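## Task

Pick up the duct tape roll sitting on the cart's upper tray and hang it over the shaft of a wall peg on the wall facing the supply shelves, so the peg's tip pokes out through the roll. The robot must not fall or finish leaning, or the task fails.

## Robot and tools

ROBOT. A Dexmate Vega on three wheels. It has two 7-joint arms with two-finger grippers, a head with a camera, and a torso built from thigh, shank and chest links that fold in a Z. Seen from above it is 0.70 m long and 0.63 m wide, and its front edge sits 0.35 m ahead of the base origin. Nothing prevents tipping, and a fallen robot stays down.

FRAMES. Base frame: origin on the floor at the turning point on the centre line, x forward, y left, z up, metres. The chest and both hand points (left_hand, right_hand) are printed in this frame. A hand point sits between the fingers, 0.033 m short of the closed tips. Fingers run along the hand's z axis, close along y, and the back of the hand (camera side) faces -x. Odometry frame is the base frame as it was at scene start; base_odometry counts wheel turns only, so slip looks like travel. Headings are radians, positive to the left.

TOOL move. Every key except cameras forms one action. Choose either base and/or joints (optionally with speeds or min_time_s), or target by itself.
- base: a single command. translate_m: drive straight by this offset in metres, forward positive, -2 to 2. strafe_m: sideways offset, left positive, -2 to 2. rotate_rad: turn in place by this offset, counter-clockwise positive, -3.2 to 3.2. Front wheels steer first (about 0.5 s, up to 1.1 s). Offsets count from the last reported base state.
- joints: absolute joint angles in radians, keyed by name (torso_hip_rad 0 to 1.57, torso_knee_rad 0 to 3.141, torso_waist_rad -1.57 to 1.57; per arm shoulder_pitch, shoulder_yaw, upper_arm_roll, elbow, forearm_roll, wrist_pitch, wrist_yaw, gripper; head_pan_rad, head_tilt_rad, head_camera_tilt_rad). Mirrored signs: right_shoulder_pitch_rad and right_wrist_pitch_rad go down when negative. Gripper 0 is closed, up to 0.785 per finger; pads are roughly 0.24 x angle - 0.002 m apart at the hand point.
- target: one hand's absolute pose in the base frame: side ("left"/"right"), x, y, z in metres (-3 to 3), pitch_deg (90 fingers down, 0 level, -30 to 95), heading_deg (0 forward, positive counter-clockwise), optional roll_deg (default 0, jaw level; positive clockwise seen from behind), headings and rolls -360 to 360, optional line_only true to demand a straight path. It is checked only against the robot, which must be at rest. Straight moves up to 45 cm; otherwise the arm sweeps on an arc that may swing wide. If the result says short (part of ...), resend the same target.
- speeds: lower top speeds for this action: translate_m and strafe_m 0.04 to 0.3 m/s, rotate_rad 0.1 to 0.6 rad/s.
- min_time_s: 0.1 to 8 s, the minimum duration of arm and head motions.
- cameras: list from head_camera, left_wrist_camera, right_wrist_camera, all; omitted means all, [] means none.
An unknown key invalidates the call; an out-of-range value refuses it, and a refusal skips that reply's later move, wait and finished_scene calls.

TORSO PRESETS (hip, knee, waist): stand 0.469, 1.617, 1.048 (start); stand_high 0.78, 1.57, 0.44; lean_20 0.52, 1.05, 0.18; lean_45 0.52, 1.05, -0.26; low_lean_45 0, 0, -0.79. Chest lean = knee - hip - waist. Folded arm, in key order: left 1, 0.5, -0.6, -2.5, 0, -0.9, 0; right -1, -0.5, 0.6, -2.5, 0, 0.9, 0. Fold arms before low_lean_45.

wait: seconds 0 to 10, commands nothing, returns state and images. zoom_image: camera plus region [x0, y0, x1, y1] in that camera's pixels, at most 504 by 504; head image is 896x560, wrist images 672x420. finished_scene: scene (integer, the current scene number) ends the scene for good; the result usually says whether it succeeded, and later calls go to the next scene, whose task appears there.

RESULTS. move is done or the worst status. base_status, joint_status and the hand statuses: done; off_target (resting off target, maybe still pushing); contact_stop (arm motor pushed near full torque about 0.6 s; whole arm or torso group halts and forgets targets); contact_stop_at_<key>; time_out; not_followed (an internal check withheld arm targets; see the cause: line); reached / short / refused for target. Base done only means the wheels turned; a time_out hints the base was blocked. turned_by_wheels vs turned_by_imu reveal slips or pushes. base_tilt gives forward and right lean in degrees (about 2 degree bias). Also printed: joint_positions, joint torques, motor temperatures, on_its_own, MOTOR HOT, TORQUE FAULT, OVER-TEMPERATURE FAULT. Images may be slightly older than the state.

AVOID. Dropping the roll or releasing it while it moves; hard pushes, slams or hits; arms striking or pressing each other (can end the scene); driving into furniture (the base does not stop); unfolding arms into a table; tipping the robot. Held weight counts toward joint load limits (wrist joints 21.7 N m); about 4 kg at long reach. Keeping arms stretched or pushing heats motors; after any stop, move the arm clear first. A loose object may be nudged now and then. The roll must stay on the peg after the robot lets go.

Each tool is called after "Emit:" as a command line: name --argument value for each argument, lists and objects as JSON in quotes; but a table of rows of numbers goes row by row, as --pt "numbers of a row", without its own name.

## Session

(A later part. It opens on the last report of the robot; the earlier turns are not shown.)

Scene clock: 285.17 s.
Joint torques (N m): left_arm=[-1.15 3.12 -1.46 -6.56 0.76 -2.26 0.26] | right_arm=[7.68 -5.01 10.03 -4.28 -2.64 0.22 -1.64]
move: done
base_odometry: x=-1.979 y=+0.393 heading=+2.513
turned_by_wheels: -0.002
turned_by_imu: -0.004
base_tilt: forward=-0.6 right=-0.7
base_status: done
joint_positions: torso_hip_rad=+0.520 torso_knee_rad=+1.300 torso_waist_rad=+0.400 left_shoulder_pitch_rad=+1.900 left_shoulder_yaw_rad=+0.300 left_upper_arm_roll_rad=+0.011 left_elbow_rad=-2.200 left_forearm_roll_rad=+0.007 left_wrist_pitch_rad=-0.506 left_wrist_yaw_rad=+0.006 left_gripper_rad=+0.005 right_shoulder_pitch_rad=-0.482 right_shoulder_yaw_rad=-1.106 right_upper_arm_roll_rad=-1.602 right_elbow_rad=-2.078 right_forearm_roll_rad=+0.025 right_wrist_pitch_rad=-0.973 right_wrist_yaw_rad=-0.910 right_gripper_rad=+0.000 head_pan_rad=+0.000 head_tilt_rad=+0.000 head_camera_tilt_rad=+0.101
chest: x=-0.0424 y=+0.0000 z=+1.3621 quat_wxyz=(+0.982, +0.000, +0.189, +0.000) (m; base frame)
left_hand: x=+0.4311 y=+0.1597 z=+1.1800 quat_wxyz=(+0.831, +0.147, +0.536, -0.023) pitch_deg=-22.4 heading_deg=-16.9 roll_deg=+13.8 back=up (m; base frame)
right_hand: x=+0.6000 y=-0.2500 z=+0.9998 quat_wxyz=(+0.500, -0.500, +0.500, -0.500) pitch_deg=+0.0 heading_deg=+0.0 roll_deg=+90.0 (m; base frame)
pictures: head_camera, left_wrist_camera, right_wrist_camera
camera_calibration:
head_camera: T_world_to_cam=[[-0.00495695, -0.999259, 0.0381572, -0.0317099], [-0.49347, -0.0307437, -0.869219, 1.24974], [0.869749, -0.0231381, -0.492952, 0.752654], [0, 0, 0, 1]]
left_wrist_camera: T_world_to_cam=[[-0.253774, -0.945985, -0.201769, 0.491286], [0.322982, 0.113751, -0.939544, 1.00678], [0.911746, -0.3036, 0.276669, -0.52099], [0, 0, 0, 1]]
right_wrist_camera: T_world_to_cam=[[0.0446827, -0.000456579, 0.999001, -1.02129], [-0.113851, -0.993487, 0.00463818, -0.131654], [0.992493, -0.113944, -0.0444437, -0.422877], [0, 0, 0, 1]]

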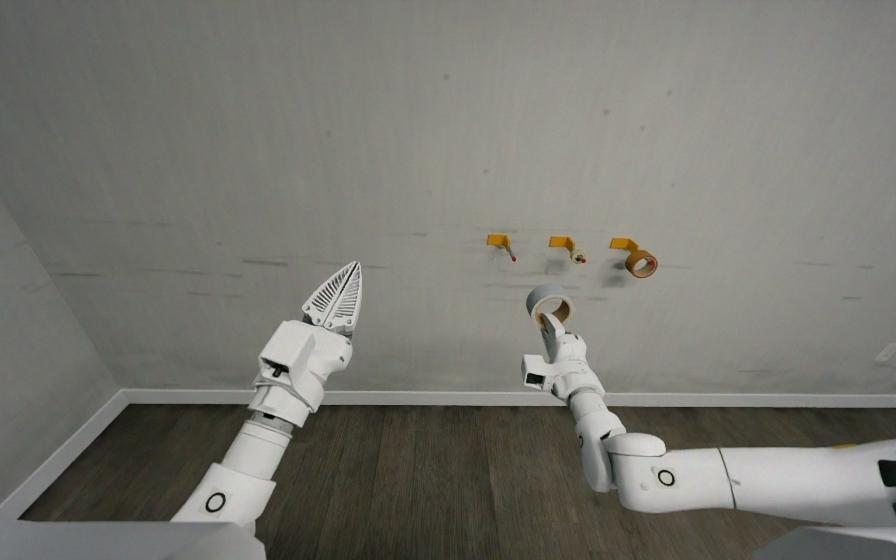

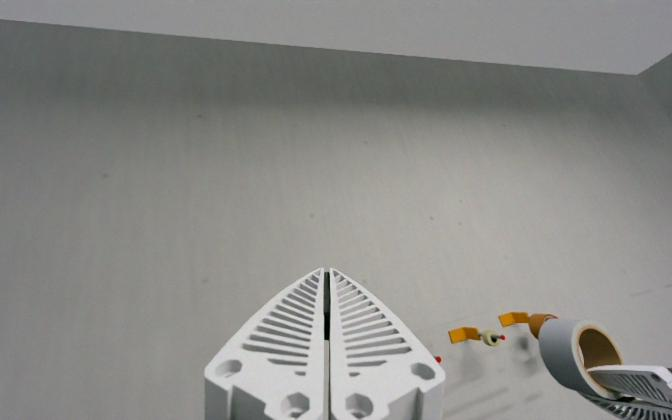

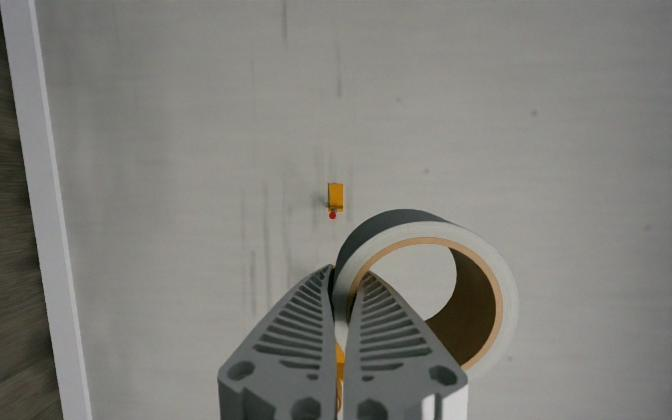

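Emit:
move --target '{"side":"right","x":0.6,"y":-0.255,"z":0.88,"pitch_deg":0,"heading_deg":0,"roll_deg":-90}' --cameras '[]'

Emit:
move --base '{"translate_m":0.32}' --speeds '{"translate_m":0.12}'

Emit:
zoom_image --camera "head_camera" --region '[480, 230, 640, 380]'

Scene clock: 303.27 s.
move: done
turned_by_wheels: +0.000
turned_by_imu: -0.001
right_hand_status: reached (straight line, planned for 2.0 s): 1 mm and 0.0 deg off.
pictures: none

Scene clock: 306.90 s.
Joint torques (N m): left_arm=[-2.76 1.49 -0.8 -5.14 0.01 -2.86 0.04] | right_arm=[6.16 -1.05 2.5 -1.14 -1.62 0.44 -1.8]
move: done
base_odometry: x=-2.237 y=+0.581 heading=+2.512
turned_by_wheels: -0.002
turned_by_imu: -0.003
base_tilt: forward=-0.6 right=-0.9
base_status: done
joint_positions: torso_hip_rad=+0.520 torso_knee_rad=+1.300 torso_waist_rad=+0.400 left_shoulder_pitch_rad=+1.900 left_shoulder_yaw_rad=+0.300 left_upper_arm_roll_rad=+0.011 left_elbow_rad=-2.200 left_forearm_roll_rad=+0.007 left_wrist_pitch_rad=-0.506 left_wrist_yaw_rad=+0.006 left_gripper_rad=+0.005 right_shoulder_pitch_rad=-0.618 right_shoulder_yaw_rad=-0.848 right_upper_arm_roll_rad=-1.605 right_elbow_rad=-1.546 right_forearm_roll_rad=+0.030 right_wrist_pitch_rad=-0.698 right_wrist_yaw_rad=-1.043 right_gripper_rad=+0.000 head_pan_rad=+0.000 head_tilt_rad=+0.000 head_camera_tilt_rad=+0.101
chest: x=-0.0424 y=+0.0000 z=+1.3621 quat_wxyz=(+0.982, +0.000, +0.189, +0.000) (m; base frame)
left_hand: x=+0.4311 y=+0.1597 z=+1.1800 quat_wxyz=(+0.831, +0.147, +0.536, -0.023) pitch_deg=-22.4 heading_deg=-16.9 roll_deg=+13.8 back=up (m; base frame)
right_hand: x=+0.6002 y=-0.2551 z=+0.8802 quat_wxyz=(+0.500, -0.500, +0.500, -0.500) pitch_deg=+0.0 heading_deg=+0.0 roll_deg=-90.0 (m; base frame)
pictures: head_camera, left_wrist_camera, right_wrist_camera
camera_calibration:
head_camera: T_world_to_cam=[[-0.00495811, -0.999259, 0.0381571, -0.0317101], [-0.493446, -0.0307436, -0.869233, 1.24975], [0.869762, -0.0231382, -0.492928, 0.752644], [0, 0, 0, 1]]
left_wrist_camera: T_world_to_cam=[[-0.253768, -0.945985, -0.201776, 0.49129], [0.323007, 0.113751, -0.939536, 1.00678], [0.911739, -0.303599, 0.276694, -0.521003], [0, 0, 0, 1]]
right_wrist_camera: T_world_to_cam=[[0.0439882, -0.000607914, 0.999032, -0.901523], [-0.114025, -0.993468, 0.00441609, -0.135802], [0.992504, -0.114109, -0.0437702, -0.429575], [0, 0, 0, 1]]

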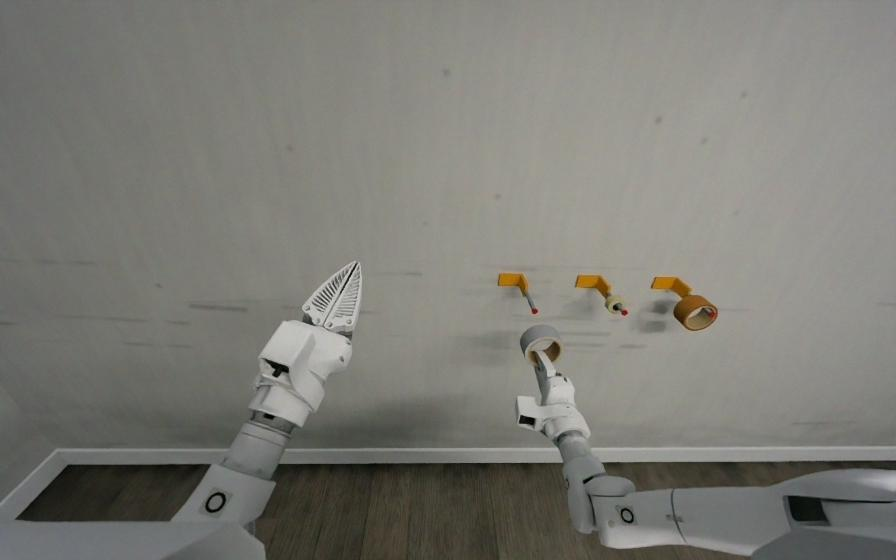

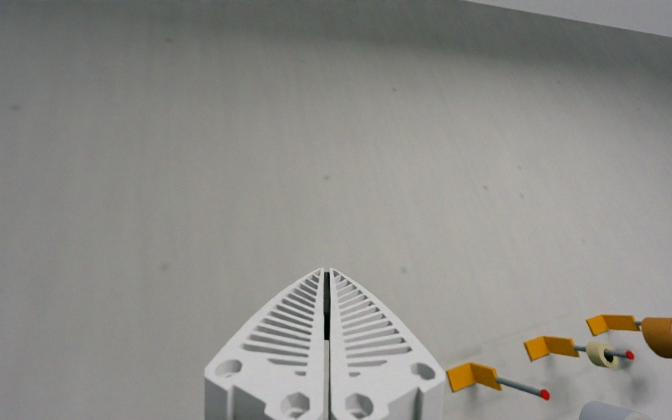

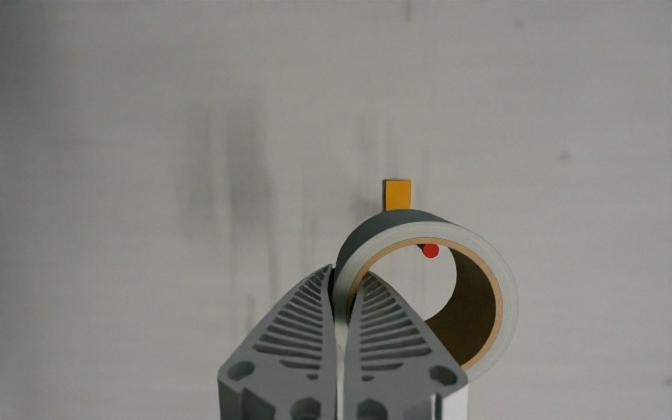

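Scaled by 3.150 from the camera's 896x560 image, which has a finer 960x600 frame.

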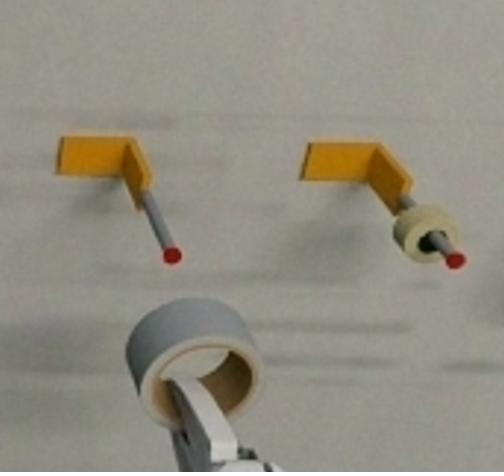

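Emit:
move --target '{"side":"right","x":0.6,"y":-0.257,"z":0.907,"pitch_deg":0,"heading_deg":0,"roll_deg":-90}' --cameras '[]'

Emit:
move --base '{"translate_m":0.04}' --speeds '{"translate_m":0.06}'

Emit:
zoom_image --camera "head_camera" --region '[480, 230, 640, 380]'

Emit:
zoom_image --camera "right_wrist_camera" --region '[330, 160, 530, 390]'

Scene clock: 325.63 s.
move: done
turned_by_wheels: +0.000
turned_by_imu: +0.000
right_hand_status: reached (straight line, planned for 0.8 s): 1 mm and 0.0 deg off.
pictures: none

Scene clock: 327.07 s.
Joint torques (N m): left_arm=[-3.01 1.86 -2.6 -7.7 -0.59 -1.34 0.57] | right_arm=[27.35 -5.8 3.01 -4.22 -2.31 0.35 -1.48]
move: done
base_odometry: x=-2.270 y=+0.605 heading=+2.510
turned_by_wheels: -0.001
turned_by_imu: -0.002
base_tilt: forward=-0.7 right=-0.9
base_status: done
joint_positions: torso_hip_rad=+0.520 torso_knee_rad=+1.300 torso_waist_rad=+0.400 left_shoulder_pitch_rad=+1.900 left_shoulder_yaw_rad=+0.300 left_upper_arm_roll_rad=+0.011 left_elbow_rad=-2.200 left_forearm_roll_rad=+0.007 left_wrist_pitch_rad=-0.506 left_wrist_yaw_rad=+0.006 left_gripper_rad=+0.005 right_shoulder_pitch_rad=-0.591 right_shoulder_yaw_rad=-0.922 right_upper_arm_roll_rad=-1.606 right_elbow_rad=-1.684 right_forearm_roll_rad=+0.029 right_wrist_pitch_rad=-0.762 right_wrist_yaw_rad=-1.018 right_gripper_rad=+0.000 head_pan_rad=+0.000 head_tilt_rad=+0.000 head_camera_tilt_rad=+0.101
chest: x=-0.0425 y=+0.0000 z=+1.3621 quat_wxyz=(+0.982, +0.000, +0.189, +0.000) (m; base frame)
left_hand: x=+0.4311 y=+0.1597 z=+1.1800 quat_wxyz=(+0.831, +0.147, +0.536, -0.023) pitch_deg=-22.4 heading_deg=-16.9 roll_deg=+13.8 back=up (m; base frame)
right_hand: x=+0.5998 y=-0.2571 z=+0.9066 quat_wxyz=(+0.500, -0.500, +0.500, -0.500) pitch_deg=+0.0 heading_deg=+0.0 roll_deg=-90.0 (m; base frame)
pictures: head_camera, left_wrist_camera, right_wrist_camera
camera_calibration:
head_camera: T_world_to_cam=[[-0.00495854, -0.999259, 0.038157, -0.0317101], [-0.493435, -0.0307436, -0.869239, 1.24976], [0.869769, -0.0231382, -0.492917, 0.752637], [0, 0, 0, 1]]
left_wrist_camera: T_world_to_cam=[[-0.253766, -0.945985, -0.201778, 0.491292], [0.323017, 0.113751, -0.939532, 1.00678], [0.911736, -0.303599, 0.276703, -0.521008], [0, 0, 0, 1]]
right_wrist_camera: T_world_to_cam=[[0.0447697, -0.000664311, 0.998997, -0.928333], [-0.114093, -0.99346, 0.00445241, -0.137943], [0.992461, -0.114178, -0.0445527, -0.427593], [0, 0, 0, 1]]

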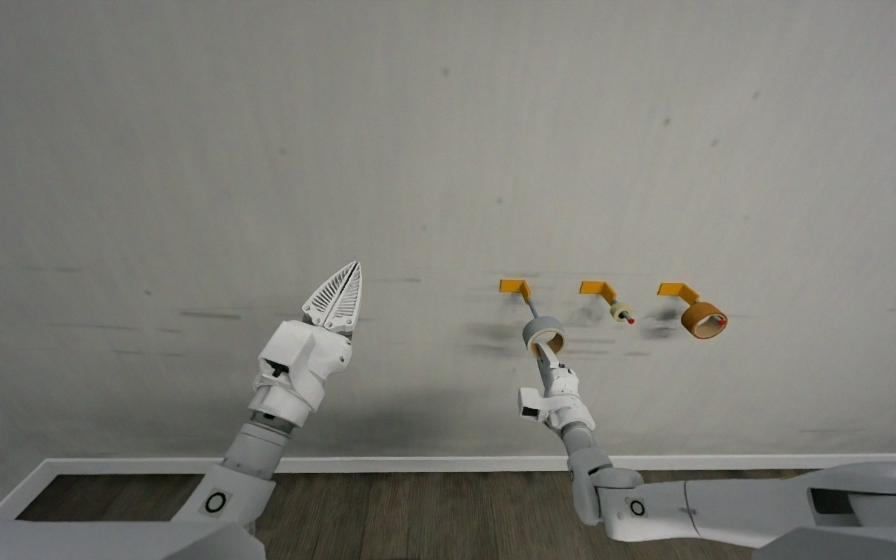

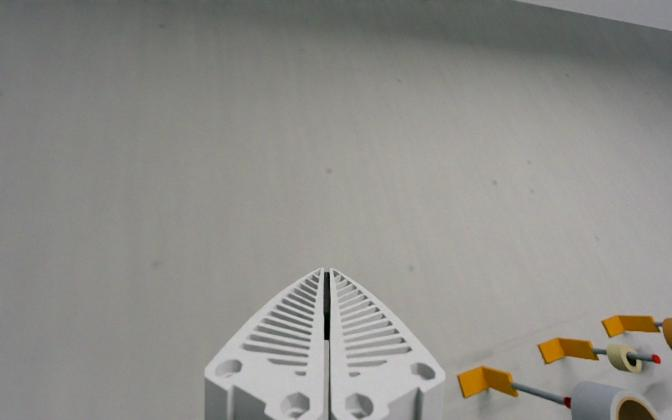

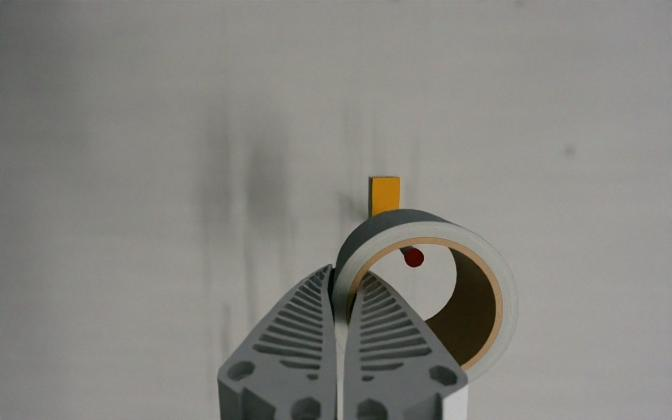

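Scaled by 3.150 from the camera's 896x560 image, which has a finer 960x600 frame.

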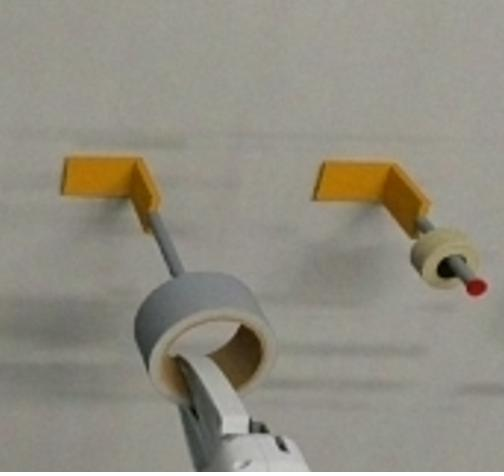

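Scaled by 2.191 from the camera's 672x420 image, which has a finer 960x600 frame.

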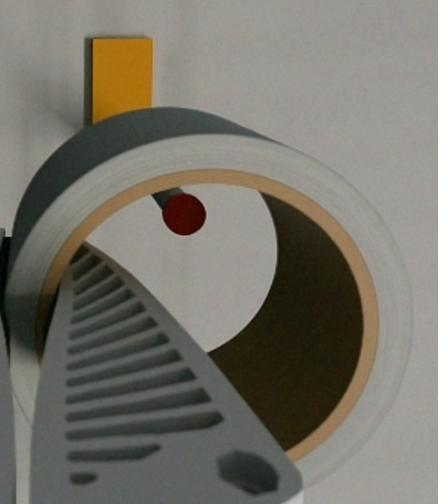

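Emit:
move --base '{"translate_m":0.06}' --speeds '{"translate_m":0.05}'

Emit:
zoom_image --camera "head_camera" --region '[480, 230, 640, 380]'

Emit:
zoom_image --camera "right_wrist_camera" --region '[330, 160, 530, 390]'

Scene clock: 335.50 s.
Joint torques (N m): left_arm=[-2.37 0.9 -2.42 -6.43 0.51 -2.11 0.21] | right_arm=[26.6 -4.31 3.82 -3.08 -2.27 0.54 -1.65]
move: done
base_odometry: x=-2.318 y=+0.640 heading=+2.509
turned_by_wheels: -0.002
turned_by_imu: -0.002
base_tilt: forward=-0.6 right=-0.7
base_status: done
joint_positions: torso_hip_rad=+0.520 torso_knee_rad=+1.300 torso_waist_rad=+0.400 left_shoulder_pitch_rad=+1.900 left_shoulder_yaw_rad=+0.300 left_upper_arm_roll_rad=+0.011 left_elbow_rad=-2.200 left_forearm_roll_rad=+0.007 left_wrist_pitch_rad=-0.506 left_wrist_yaw_rad=+0.006 left_gripper_rad=+0.005 right_shoulder_pitch_rad=-0.591 right_shoulder_yaw_rad=-0.922 right_upper_arm_roll_rad=-1.606 right_elbow_rad=-1.685 right_forearm_roll_rad=+0.029 right_wrist_pitch_rad=-0.762 right_wrist_yaw_rad=-1.018 right_gripper_rad=+0.000 head_pan_rad=+0.000 head_tilt_rad=+0.000 head_camera_tilt_rad=+0.101
chest: x=-0.0425 y=+0.0000 z=+1.3621 quat_wxyz=(+0.982, +0.000, +0.189, +0.000) (m; base frame)
left_hand: x=+0.4311 y=+0.1597 z=+1.1800 quat_wxyz=(+0.831, +0.147, +0.536, -0.023) pitch_deg=-22.4 heading_deg=-16.9 roll_deg=+13.8 back=up (m; base frame)
right_hand: x=+0.5999 y=-0.2571 z=+0.9067 quat_wxyz=(+0.500, -0.500, +0.500, -0.500) pitch_deg=+0.0 heading_deg=+0.0 roll_deg=-90.0 (m; base frame)
pictures: head_camera, left_wrist_camera, right_wrist_camera
camera_calibration:
head_camera: T_world_to_cam=[[-0.00495851, -0.999259, 0.038157, -0.03171], [-0.493436, -0.0307436, -0.869239, 1.24976], [0.869768, -0.0231382, -0.492918, 0.752635], [0, 0, 0, 1]]
left_wrist_camera: T_world_to_cam=[[-0.253766, -0.945985, -0.201778, 0.491292], [0.323016, 0.113751, -0.939533, 1.00678], [0.911737, -0.303599, 0.276702, -0.521009], [0, 0, 0, 1]]
right_wrist_camera: T_world_to_cam=[[0.044764, -0.000635263, 0.998997, -0.928362], [-0.114087, -0.993461, 0.00448039, -0.137978], [0.992462, -0.114174, -0.0445438, -0.427607], [0, 0, 0, 1]]

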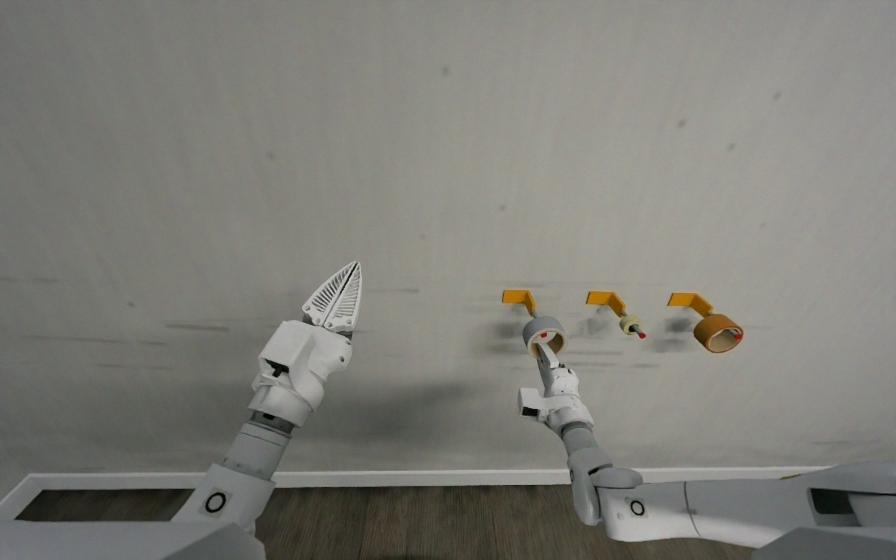

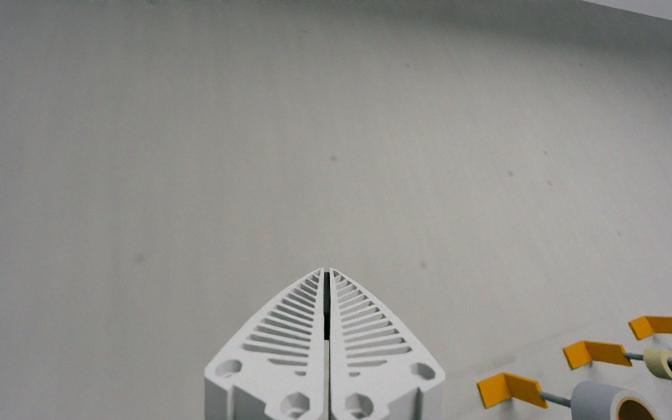

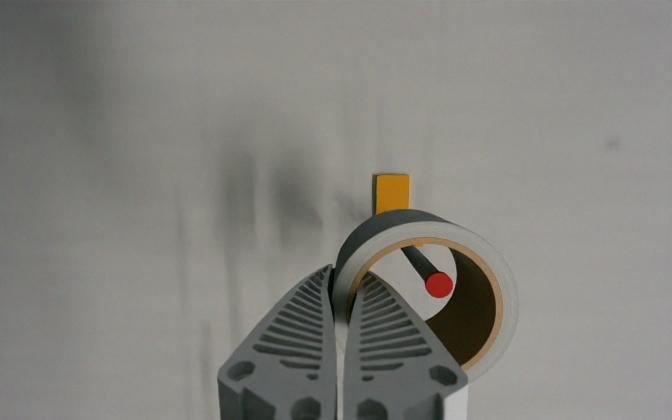

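Scaled by 3.150 from the camera's 896x560 image, which has a finer 960x600 frame.

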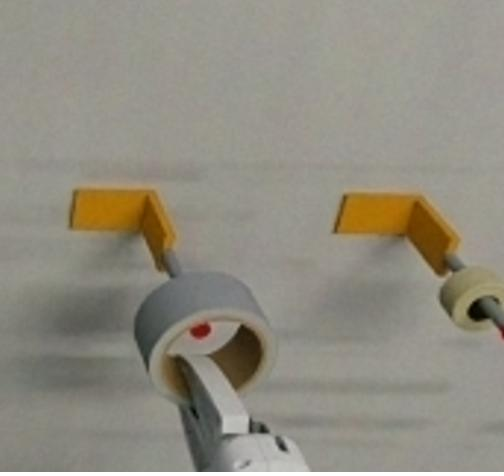

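Scaled by 2.191 from the camera's 672x420 image, which has a finer 960x600 frame.

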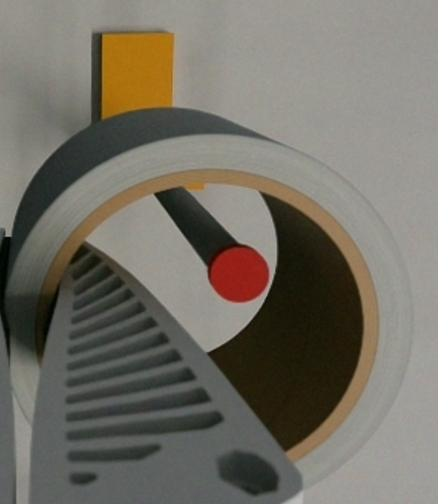

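Emit:
move --base '{"translate_m":0.035}' --speeds '{"translate_m":0.05}'

Emit:
zoom_image --camera "head_camera" --region '[480, 230, 640, 380]'

Emit:
zoom_image --camera "right_wrist_camera" --region '[330, 160, 530, 390]'

Emit:
zoom_image --camera "left_wrist_camera" --region '[450, 300, 672, 420]'

Scene clock: 343.70 s.
Joint torques (N m): left_arm=[-2.29 2.77 0.75 -6.86 -0.52 -3.41 0.38] | right_arm=[25.23 -4 3.56 -3.29 -2.27 0.39 -1.45]
move: done
base_odometry: x=-2.347 y=+0.661 heading=+2.507
turned_by_wheels: -0.002
turned_by_imu: -0.002
base_tilt: forward=-0.6 right=-0.8
base_status: done
joint_positions: torso_hip_rad=+0.520 torso_knee_rad=+1.300 torso_waist_rad=+0.400 left_shoulder_pitch_rad=+1.900 left_shoulder_yaw_rad=+0.300 left_upper_arm_roll_rad=+0.011 left_elbow_rad=-2.200 left_forearm_roll_rad=+0.007 left_wrist_pitch_rad=-0.506 left_wrist_yaw_rad=+0.006 left_gripper_rad=+0.005 right_shoulder_pitch_rad=-0.591 right_shoulder_yaw_rad=-0.922 right_upper_arm_roll_rad=-1.606 right_elbow_rad=-1.685 right_forearm_roll_rad=+0.029 right_wrist_pitch_rad=-0.762 right_wrist_yaw_rad=-1.018 right_gripper_rad=+0.000 head_pan_rad=+0.000 head_tilt_rad=+0.000 head_camera_tilt_rad=+0.101
chest: x=-0.0425 y=+0.0000 z=+1.3621 quat_wxyz=(+0.982, +0.000, +0.189, +0.000) (m; base frame)
left_hand: x=+0.4311 y=+0.1597 z=+1.1800 quat_wxyz=(+0.831, +0.147, +0.536, -0.023) pitch_deg=-22.4 heading_deg=-16.9 roll_deg=+13.8 back=up (m; base frame)
right_hand: x=+0.5998 y=-0.2571 z=+0.9067 quat_wxyz=(+0.500, -0.500, +0.500, -0.500) pitch_deg=+0.0 heading_deg=+0.0 roll_deg=-90.0 (m; base frame)
pictures: head_camera, left_wrist_camera, right_wrist_camera
camera_calibration:
head_camera: T_world_to_cam=[[-0.00495893, -0.999259, 0.0381569, -0.03171], [-0.493424, -0.0307437, -0.869246, 1.24976], [0.869775, -0.0231381, -0.492906, 0.752626], [0, 0, 0, 1]]
left_wrist_camera: T_world_to_cam=[[-0.253765, -0.945985, -0.201781, 0.491293], [0.323025, 0.113751, -0.939529, 1.00678], [0.911734, -0.3036, 0.276711, -0.521014], [0, 0, 0, 1]]
right_wrist_camera: T_world_to_cam=[[0.0447564, -0.000609468, 0.998998, -0.928359], [-0.114081, -0.993461, 0.0045049, -0.138008], [0.992463, -0.114168, -0.0445333, -0.42761], [0, 0, 0, 1]]

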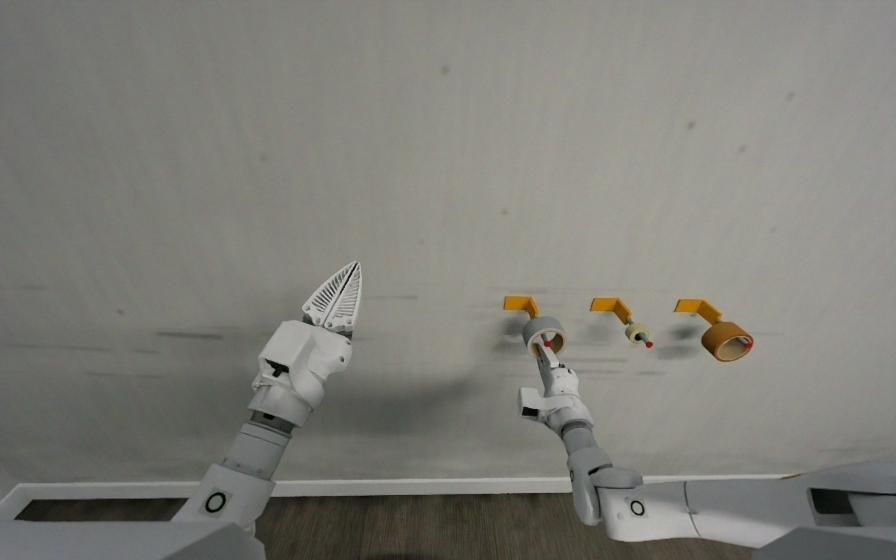

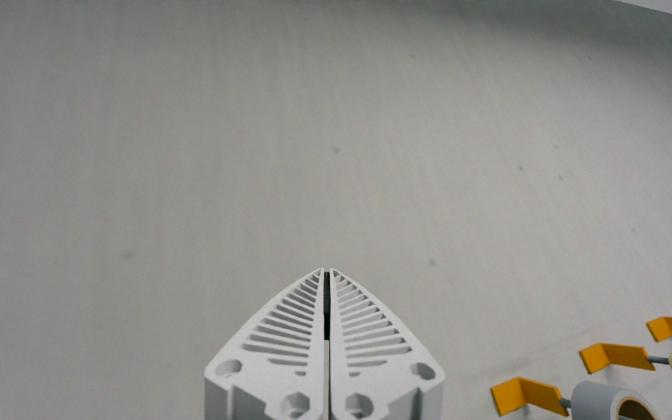

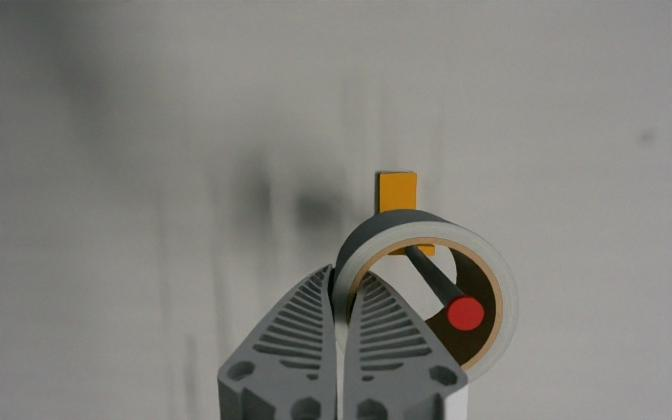

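Scaled by 3.150 from the camera's 896x560 image, which has a finer 960x600 frame.

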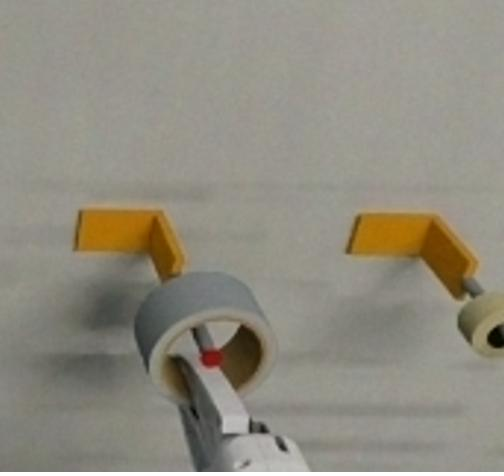

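Scaled by 2.191 from the camera's 672x420 image, which has a finer 960x600 frame.

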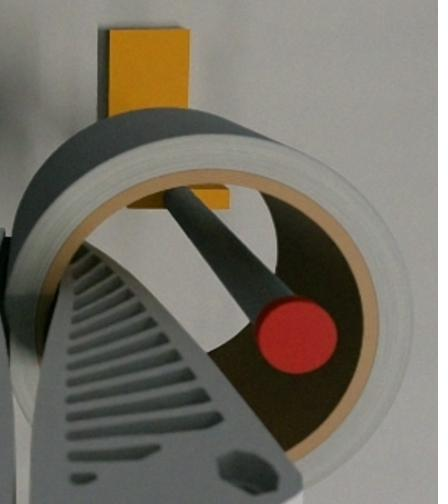

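Scaled by 2.270 from the camera's 672x420 image, which has a finer 960x600 frame.

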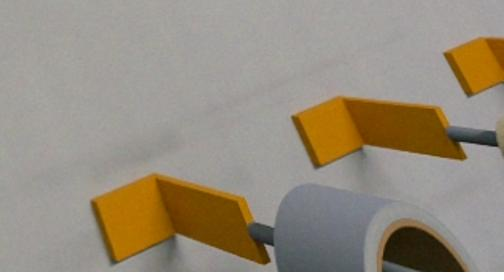

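Emit:
move --target '{"side":"right","x":0.6,"y":-0.25,"z":0.885,"pitch_deg":0,"heading_deg":0,"roll_deg":-90,"line_only":true}' --cameras '["head_camera","right_wrist_camera"]'

Emit:
zoom_image --camera "right_wrist_camera" --region '[330, 160, 530, 390]'

Scene clock: 354.93 s.
Joint torques (N m): left_arm=[-0.38 3.41 0.22 -6.54 -0.48 -0.83 0.3] | right_arm=[0.42 -0.92 6.33 -0.2 -0.47 -0.21 -0.12]
move: done
base_odometry: x=-2.347 y=+0.661 heading=+2.507
turned_by_wheels: +0.000
turned_by_imu: +0.000
base_tilt: forward=-0.6 right=-0.8
joint_positions: torso_hip_rad=+0.520 torso_knee_rad=+1.300 torso_waist_rad=+0.400 left_shoulder_pitch_rad=+1.900 left_shoulder_yaw_rad=+0.300 left_upper_arm_roll_rad=+0.011 left_elbow_rad=-2.200 left_forearm_roll_rad=+0.007 left_wrist_pitch_rad=-0.506 left_wrist_yaw_rad=+0.006 left_gripper_rad=+0.005 right_shoulder_pitch_rad=-0.612 right_shoulder_yaw_rad=-0.854 right_upper_arm_roll_rad=-1.605 right_elbow_rad=-1.579 right_forearm_roll_rad=+0.030 right_wrist_pitch_rad=-0.724 right_wrist_yaw_rad=-1.039 right_gripper_rad=+0.000 head_pan_rad=+0.000 head_tilt_rad=+0.000 head_camera_tilt_rad=+0.101
chest: x=-0.0425 y=+0.0000 z=+1.3621 quat_wxyz=(+0.982, +0.000, +0.189, +0.000) (m; base frame)
left_hand: x=+0.4311 y=+0.1597 z=+1.1801 quat_wxyz=(+0.831, +0.147, +0.536, -0.023) pitch_deg=-22.4 heading_deg=-16.9 roll_deg=+13.8 back=up (m; base frame)
right_hand: x=+0.6003 y=-0.2502 z=+0.8863 quat_wxyz=(+0.500, -0.500, +0.500, -0.500) pitch_deg=-0.1 heading_deg=+0.0 roll_deg=+90.0 (m; base frame)
right_hand_status: reached (straight line, planned for 0.7 s): 1 mm and 0.1 deg off.
pictures: head_camera, right_wrist_camera
camera_calibration:
head_camera: T_world_to_cam=[[-0.00495949, -0.999259, 0.0381568, -0.0317099], [-0.49341, -0.0307437, -0.869253, 1.24977], [0.869783, -0.023138, -0.492892, 0.752615], [0, 0, 0, 1]]
right_wrist_camera: T_world_to_cam=[[0.0431842, -0.000387975, 0.999067, -0.907108], [-0.113654, -0.99351, 0.00452682, -0.131333], [0.992581, -0.113744, -0.042948, -0.429503], [0, 0, 0, 1]]

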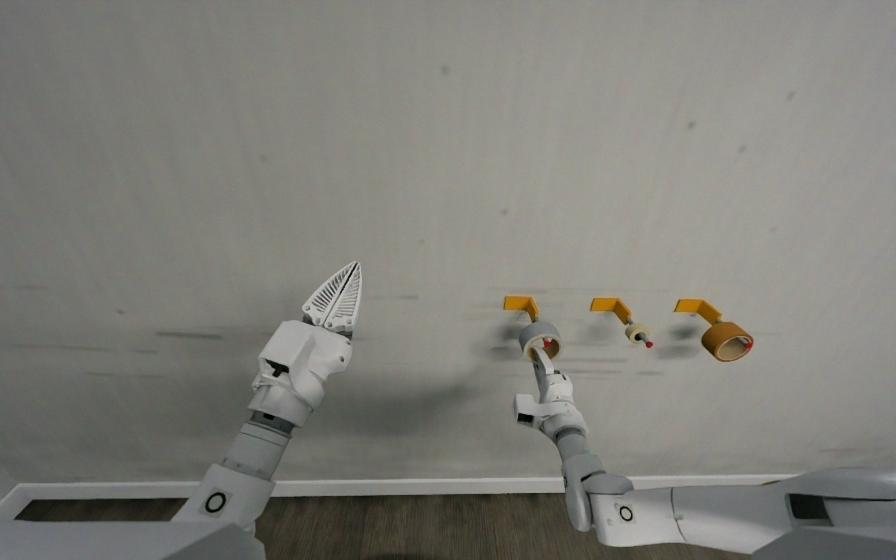

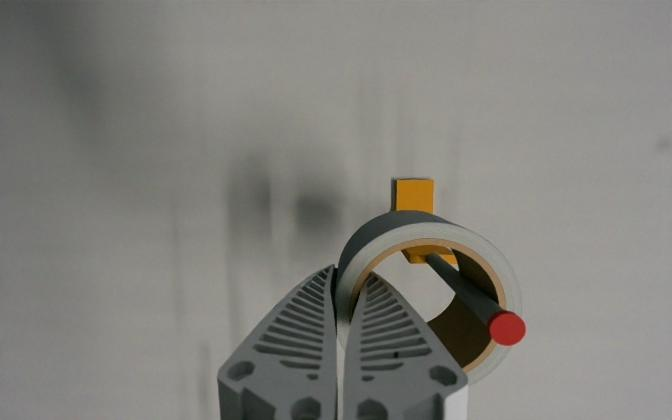

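Scaled by 2.191 from the camera's 672x420 image, which has a finer 960x600 frame.

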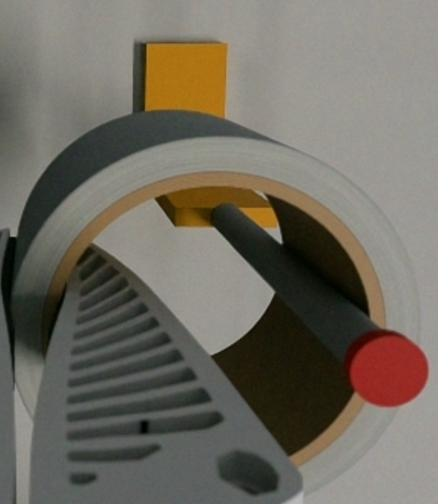

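Emit:
move --target '{"side":"right","x":0.6,"y":-0.25,"z":0.879,"pitch_deg":0,"heading_deg":0,"roll_deg":-90,"line_only":true}' --cameras '["right_wrist_camera"]'

Emit:
zoom_image --camera "right_wrist_camera" --region '[330, 160, 530, 390]'

Scene clock: 362.60 s.
Joint torques (N m): left_arm=[-3.71 2.79 -0.15 -6.89 -0.6 -2.26 0.48] | right_arm=[-8.26 0.69 1.75 -0.26 2.76 -0.26 3.1]
move: done
base_odometry: x=-2.347 y=+0.661 heading=+2.507
turned_by_wheels: +0.000
turned_by_imu: +0.000
base_tilt: forward=-0.6 right=-0.7
joint_positions: torso_hip_rad=+0.520 torso_knee_rad=+1.300 torso_waist_rad=+0.400 left_shoulder_pitch_rad=+1.900 left_shoulder_yaw_rad=+0.300 left_upper_arm_roll_rad=+0.011 left_elbow_rad=-2.200 left_forearm_roll_rad=+0.007 left_wrist_pitch_rad=-0.506 left_wrist_yaw_rad=+0.006 left_gripper_rad=+0.005 right_shoulder_pitch_rad=-0.618 right_shoulder_yaw_rad=-0.837 right_upper_arm_roll_rad=-1.605 right_elbow_rad=-1.547 right_forearm_roll_rad=+0.029 right_wrist_pitch_rad=-0.709 right_wrist_yaw_rad=-1.045 right_gripper_rad=+0.000 head_pan_rad=+0.000 head_tilt_rad=+0.000 head_camera_tilt_rad=+0.101
chest: x=-0.0427 y=+0.0000 z=+1.3621 quat_wxyz=(+0.982, +0.000, +0.189, +0.000) (m; base frame)
left_hand: x=+0.4309 y=+0.1597 z=+1.1802 quat_wxyz=(+0.831, +0.147, +0.536, -0.022) pitch_deg=-22.4 heading_deg=-16.9 roll_deg=+13.8 back=up (m; base frame)
right_hand: x=+0.6005 y=-0.2498 z=+0.8815 quat_wxyz=(+0.501, -0.499, +0.499, -0.501) pitch_deg=-0.2 heading_deg=+0.0 roll_deg=+90.0 (m; base frame)
right_hand_status: reached (straight line, planned for 0.4 s): 3 mm and 0.2 deg off.
pictures: right_wrist_camera
camera_calibration:
right_wrist_camera: T_world_to_cam=[[0.040558, -0.000311515, 0.999177, -0.900841], [-0.113293, -0.993552, 0.00428897, -0.130875], [0.992733, -0.113374, -0.0403318, -0.43218], [0, 0, 0, 1]]

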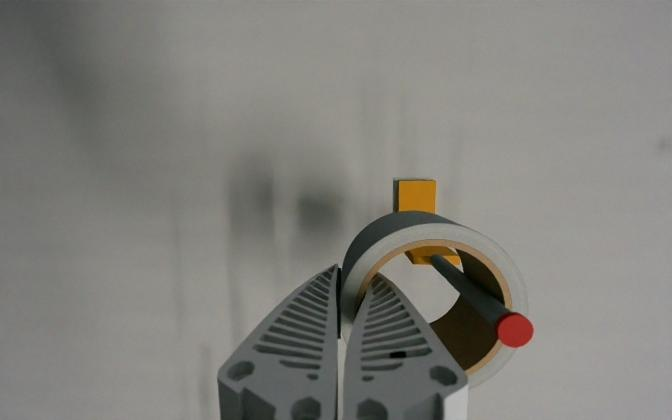

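Scaled by 2.191 from the camera's 672x420 image, which has a finer 960x600 frame.

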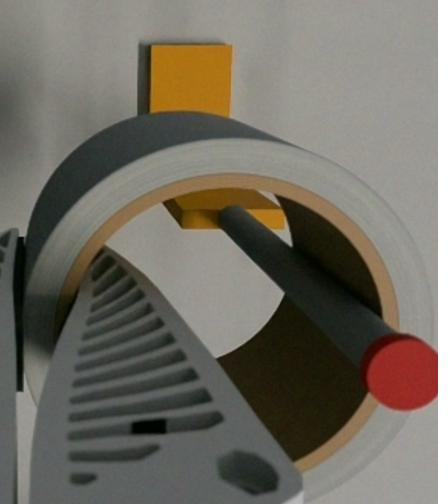

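Emit:
move --target '{"side":"right","x":0.6,"y":-0.25,"z":0.8825,"pitch_deg":0,"heading_deg":0,"roll_deg":-90,"line_only":true}' --cameras '[]'

Emit:
move --joints '{"right_gripper_rad":0.13}' --min_time_s 3 --cameras '["right_wrist_camera","head_camera"]'

Emit:
zoom_image --camera "head_camera" --region '[480, 230, 640, 380]'

Scene clock: 368.20 s.
Joint torques (N m): left_arm=[-3.31 1.09 -1.34 -7.34 0.59 -2.64 0.34] | right_arm=[13.75 -4.9 -1.32 -1.55 2.7 -0.5 2.45]
move: done
base_odometry: x=-2.347 y=+0.661 heading=+2.507
turned_by_wheels: +0.000
turned_by_imu: +0.000
base_tilt: forward=-0.4 right=-0.9
joint_positions: torso_hip_rad=+0.520 torso_knee_rad=+1.300 torso_waist_rad=+0.400 left_shoulder_pitch_rad=+1.900 left_shoulder_yaw_rad=+0.300 left_upper_arm_roll_rad=+0.011 left_elbow_rad=-2.200 left_forearm_roll_rad=+0.007 left_wrist_pitch_rad=-0.506 left_wrist_yaw_rad=+0.006 left_gripper_rad=+0.005 right_shoulder_pitch_rad=-0.617 right_shoulder_yaw_rad=-0.842 right_upper_arm_roll_rad=-1.605 right_elbow_rad=-1.556 right_forearm_roll_rad=+0.029 right_wrist_pitch_rad=-0.713 right_wrist_yaw_rad=-1.044 right_gripper_rad=+0.000 head_pan_rad=+0.000 head_tilt_rad=+0.000 head_camera_tilt_rad=+0.101
chest: x=-0.0428 y=+0.0000 z=+1.3621 quat_wxyz=(+0.982, +0.000, +0.189, +0.000) (m; base frame)
left_hand: x=+0.4309 y=+0.1597 z=+1.1803 quat_wxyz=(+0.831, +0.147, +0.536, -0.022) pitch_deg=-22.5 heading_deg=-16.9 roll_deg=+13.8 back=up (m; base frame)
right_hand: x=+0.6002 y=-0.2498 z=+0.8828 quat_wxyz=(+0.501, -0.499, +0.499, -0.501) pitch_deg=-0.2 heading_deg=+0.0 roll_deg=+90.0 (m; base frame)
right_hand_status: reached (straight line, planned for 0.2 s): 0 mm and 0.2 deg off.
pictures: none

"min_time_s" has no arm or head joint beside it: it slows only arm and head motions. Command such a joint too, or leave it out

This scene's latest camera images include none from head_camera. They are from: right_wrist_camera. head_camera's image comes with the result of a call that names it in "cameras".

Emit:
move --joints '{"right_gripper_rad":0.05}' --cameras '[]'

Emit:
move --joints '{"right_gripper_rad":0.13}' --cameras '["right_wrist_camera","head_camera"]'

Emit:
zoom_image --camera "head_camera" --region '[480, 230, 640, 380]'

Scene clock: 372.13 s.
move: done
turned_by_wheels: +0.000
turned_by_imu: +0.000
joint_status: all done
pictures: none

Scene clock: 372.67 s.
Joint torques (N m): left_arm=[-4.72 2.99 -1.17 -6.67 -0.13 -2.99 0.56] | right_arm=[14.39 -5.81 2.07 -2.73 -1.08 -0.17 -1.14]
move: done
base_odometry: x=-2.347 y=+0.661 heading=+2.507
turned_by_wheels: +0.000
turned_by_imu: +0.000
base_tilt: forward=-0.4 right=-1.0
joint_positions: torso_hip_rad=+0.520 torso_knee_rad=+1.300 torso_waist_rad=+0.400 left_shoulder_pitch_rad=+1.900 left_shoulder_yaw_rad=+0.300 left_upper_arm_roll_rad=+0.011 left_elbow_rad=-2.200 left_forearm_roll_rad=+0.007 left_wrist_pitch_rad=-0.506 left_wrist_yaw_rad=+0.006 left_gripper_rad=+0.005 right_shoulder_pitch_rad=-0.616 right_shoulder_yaw_rad=-0.844 right_upper_arm_roll_rad=-1.605 right_elbow_rad=-1.560 right_forearm_roll_rad=+0.030 right_wrist_pitch_rad=-0.716 right_wrist_yaw_rad=-1.041 right_gripper_rad=+0.130 head_pan_rad=+0.000 head_tilt_rad=+0.000 head_camera_tilt_rad=+0.101
joint_status: all done
chest: x=-0.0427 y=+0.0000 z=+1.3621 quat_wxyz=(+0.982, +0.000, +0.189, +0.000) (m; base frame)
left_hand: x=+0.4309 y=+0.1597 z=+1.1802 quat_wxyz=(+0.831, +0.147, +0.536, -0.022) pitch_deg=-22.4 heading_deg=-16.9 roll_deg=+13.8 back=up (m; base frame)
right_hand: x=+0.6001 y=-0.2500 z=+0.8826 quat_wxyz=(+0.500, -0.500, +0.500, -0.500) pitch_deg=+0.0 heading_deg=+0.0 roll_deg=-90.0 (m; base frame)
pictures: head_camera, right_wrist_camera
camera_calibration:
head_camera: T_world_to_cam=[[-0.00497256, -0.999259, 0.0381552, -0.0317103], [-0.493116, -0.0307436, -0.86942, 1.2499], [0.869949, -0.0231382, -0.492598, 0.752454], [0, 0, 0, 1]]
right_wrist_camera: T_world_to_cam=[[0.0438965, -0.000665509, 0.999036, -0.903861], [-0.113931, -0.993479, 0.00434422, -0.130779], [0.992518, -0.114012, -0.0436861, -0.428843], [0, 0, 0, 1]]

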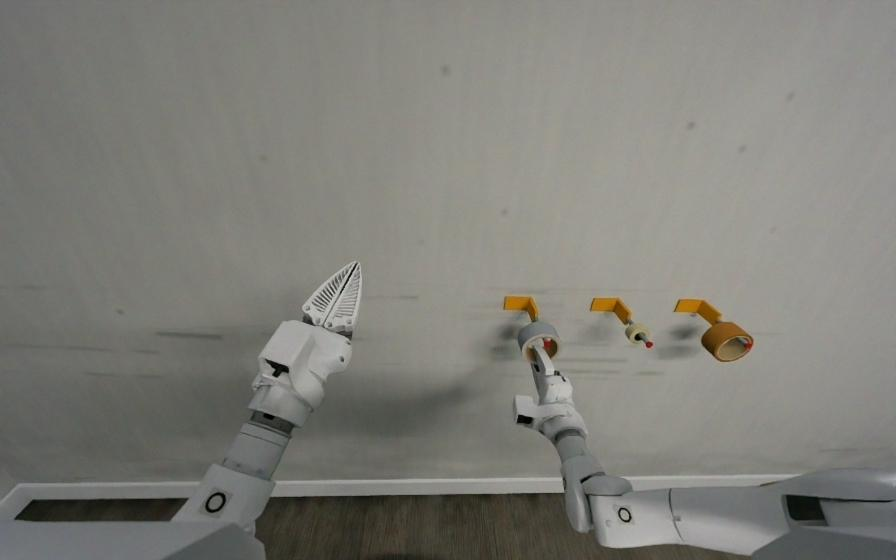

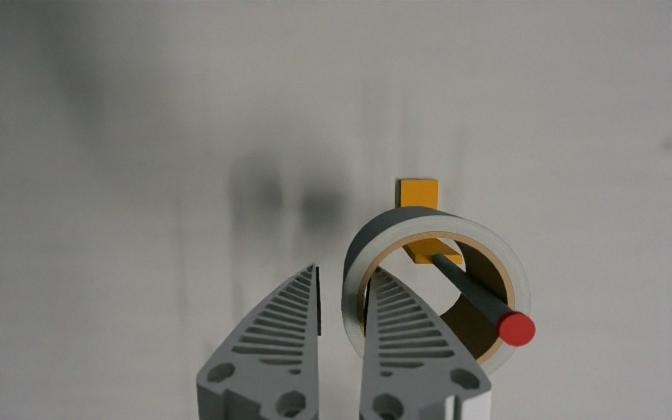

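Scaled by 3.150 from the camera's 896x560 image, which has a finer 960x600 frame.

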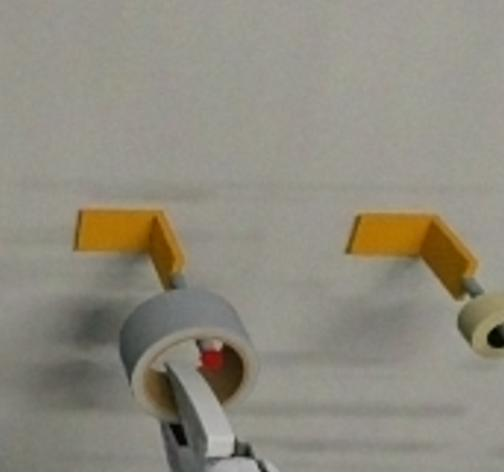

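Emit:
move --target '{"side":"right","x":0.6,"y":-0.252,"z":0.889,"pitch_deg":0,"heading_deg":0,"roll_deg":-90,"line_only":true}' --cameras '["right_wrist_camera","head_camera"]'

Emit:
zoom_image --camera "right_wrist_camera" --region '[290, 160, 550, 400]'

Scene clock: 379.17 s.
Joint torques (N m): left_arm=[-5.93 1.14 -1.57 -7.16 0.73 -1.74 0.27] | right_arm=[26.69 -4.87 2.75 -4.28 -2.01 0.3 -0.95]
move: done
base_odometry: x=-2.347 y=+0.661 heading=+2.507
turned_by_wheels: +0.000
turned_by_imu: +0.000
base_tilt: forward=-0.5 right=-0.9
joint_positions: torso_hip_rad=+0.520 torso_knee_rad=+1.300 torso_waist_rad=+0.400 left_shoulder_pitch_rad=+1.900 left_shoulder_yaw_rad=+0.300 left_upper_arm_roll_rad=+0.011 left_elbow_rad=-2.200 left_forearm_roll_rad=+0.007 left_wrist_pitch_rad=-0.506 left_wrist_yaw_rad=+0.006 left_gripper_rad=+0.005 right_shoulder_pitch_rad=-0.610 right_shoulder_yaw_rad=-0.863 right_upper_arm_roll_rad=-1.605 right_elbow_rad=-1.590 right_forearm_roll_rad=+0.030 right_wrist_pitch_rad=-0.727 right_wrist_yaw_rad=-1.036 right_gripper_rad=+0.130 head_pan_rad=+0.000 head_tilt_rad=+0.000 head_camera_tilt_rad=+0.101
chest: x=-0.0427 y=+0.0000 z=+1.3621 quat_wxyz=(+0.982, +0.000, +0.189, +0.000) (m; base frame)
left_hand: x=+0.4309 y=+0.1597 z=+1.1802 quat_wxyz=(+0.831, +0.147, +0.536, -0.022) pitch_deg=-22.4 heading_deg=-16.9 roll_deg=+13.8 back=up (m; base frame)
right_hand: x=+0.5999 y=-0.2518 z=+0.8880 quat_wxyz=(+0.500, -0.500, +0.500, -0.500) pitch_deg=+0.0 heading_deg=+0.0 roll_deg=-90.0 (m; base frame)
right_hand_status: reached (straight line, planned for 0.4 s): 1 mm and 0.0 deg off.
pictures: head_camera, right_wrist_camera
camera_calibration:
head_camera: T_world_to_cam=[[-0.00497215, -0.999259, 0.0381553, -0.0317103], [-0.493126, -0.0307436, -0.869415, 1.2499], [0.869944, -0.0231382, -0.492608, 0.752461], [0, 0, 0, 1]]
right_wrist_camera: T_world_to_cam=[[0.0444728, -0.000689654, 0.99901, -0.90952], [-0.114107, -0.993459, 0.00439385, -0.132557], [0.992473, -0.114189, -0.0442605, -0.428099], [0, 0, 0, 1]]

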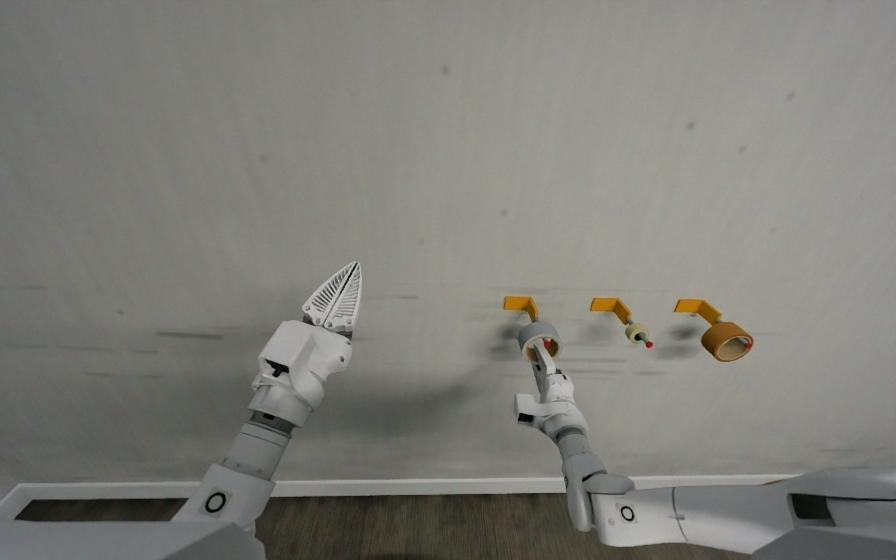

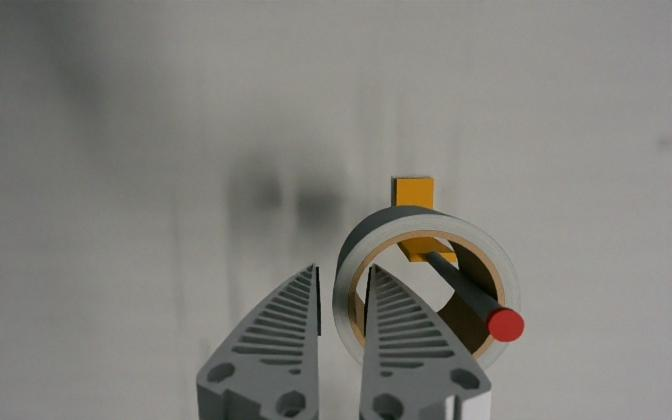

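Scaled by 1.938 from the camera's 672x420 image, which has a finer 960x600 frame.

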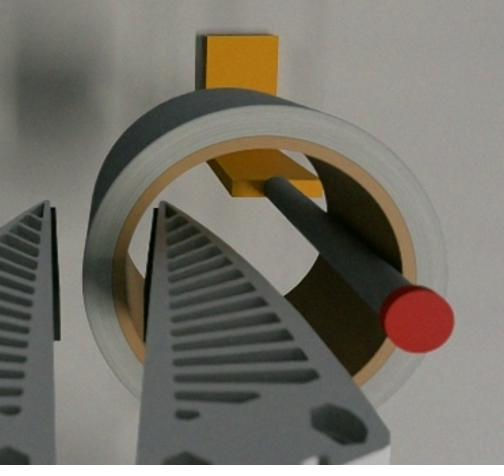

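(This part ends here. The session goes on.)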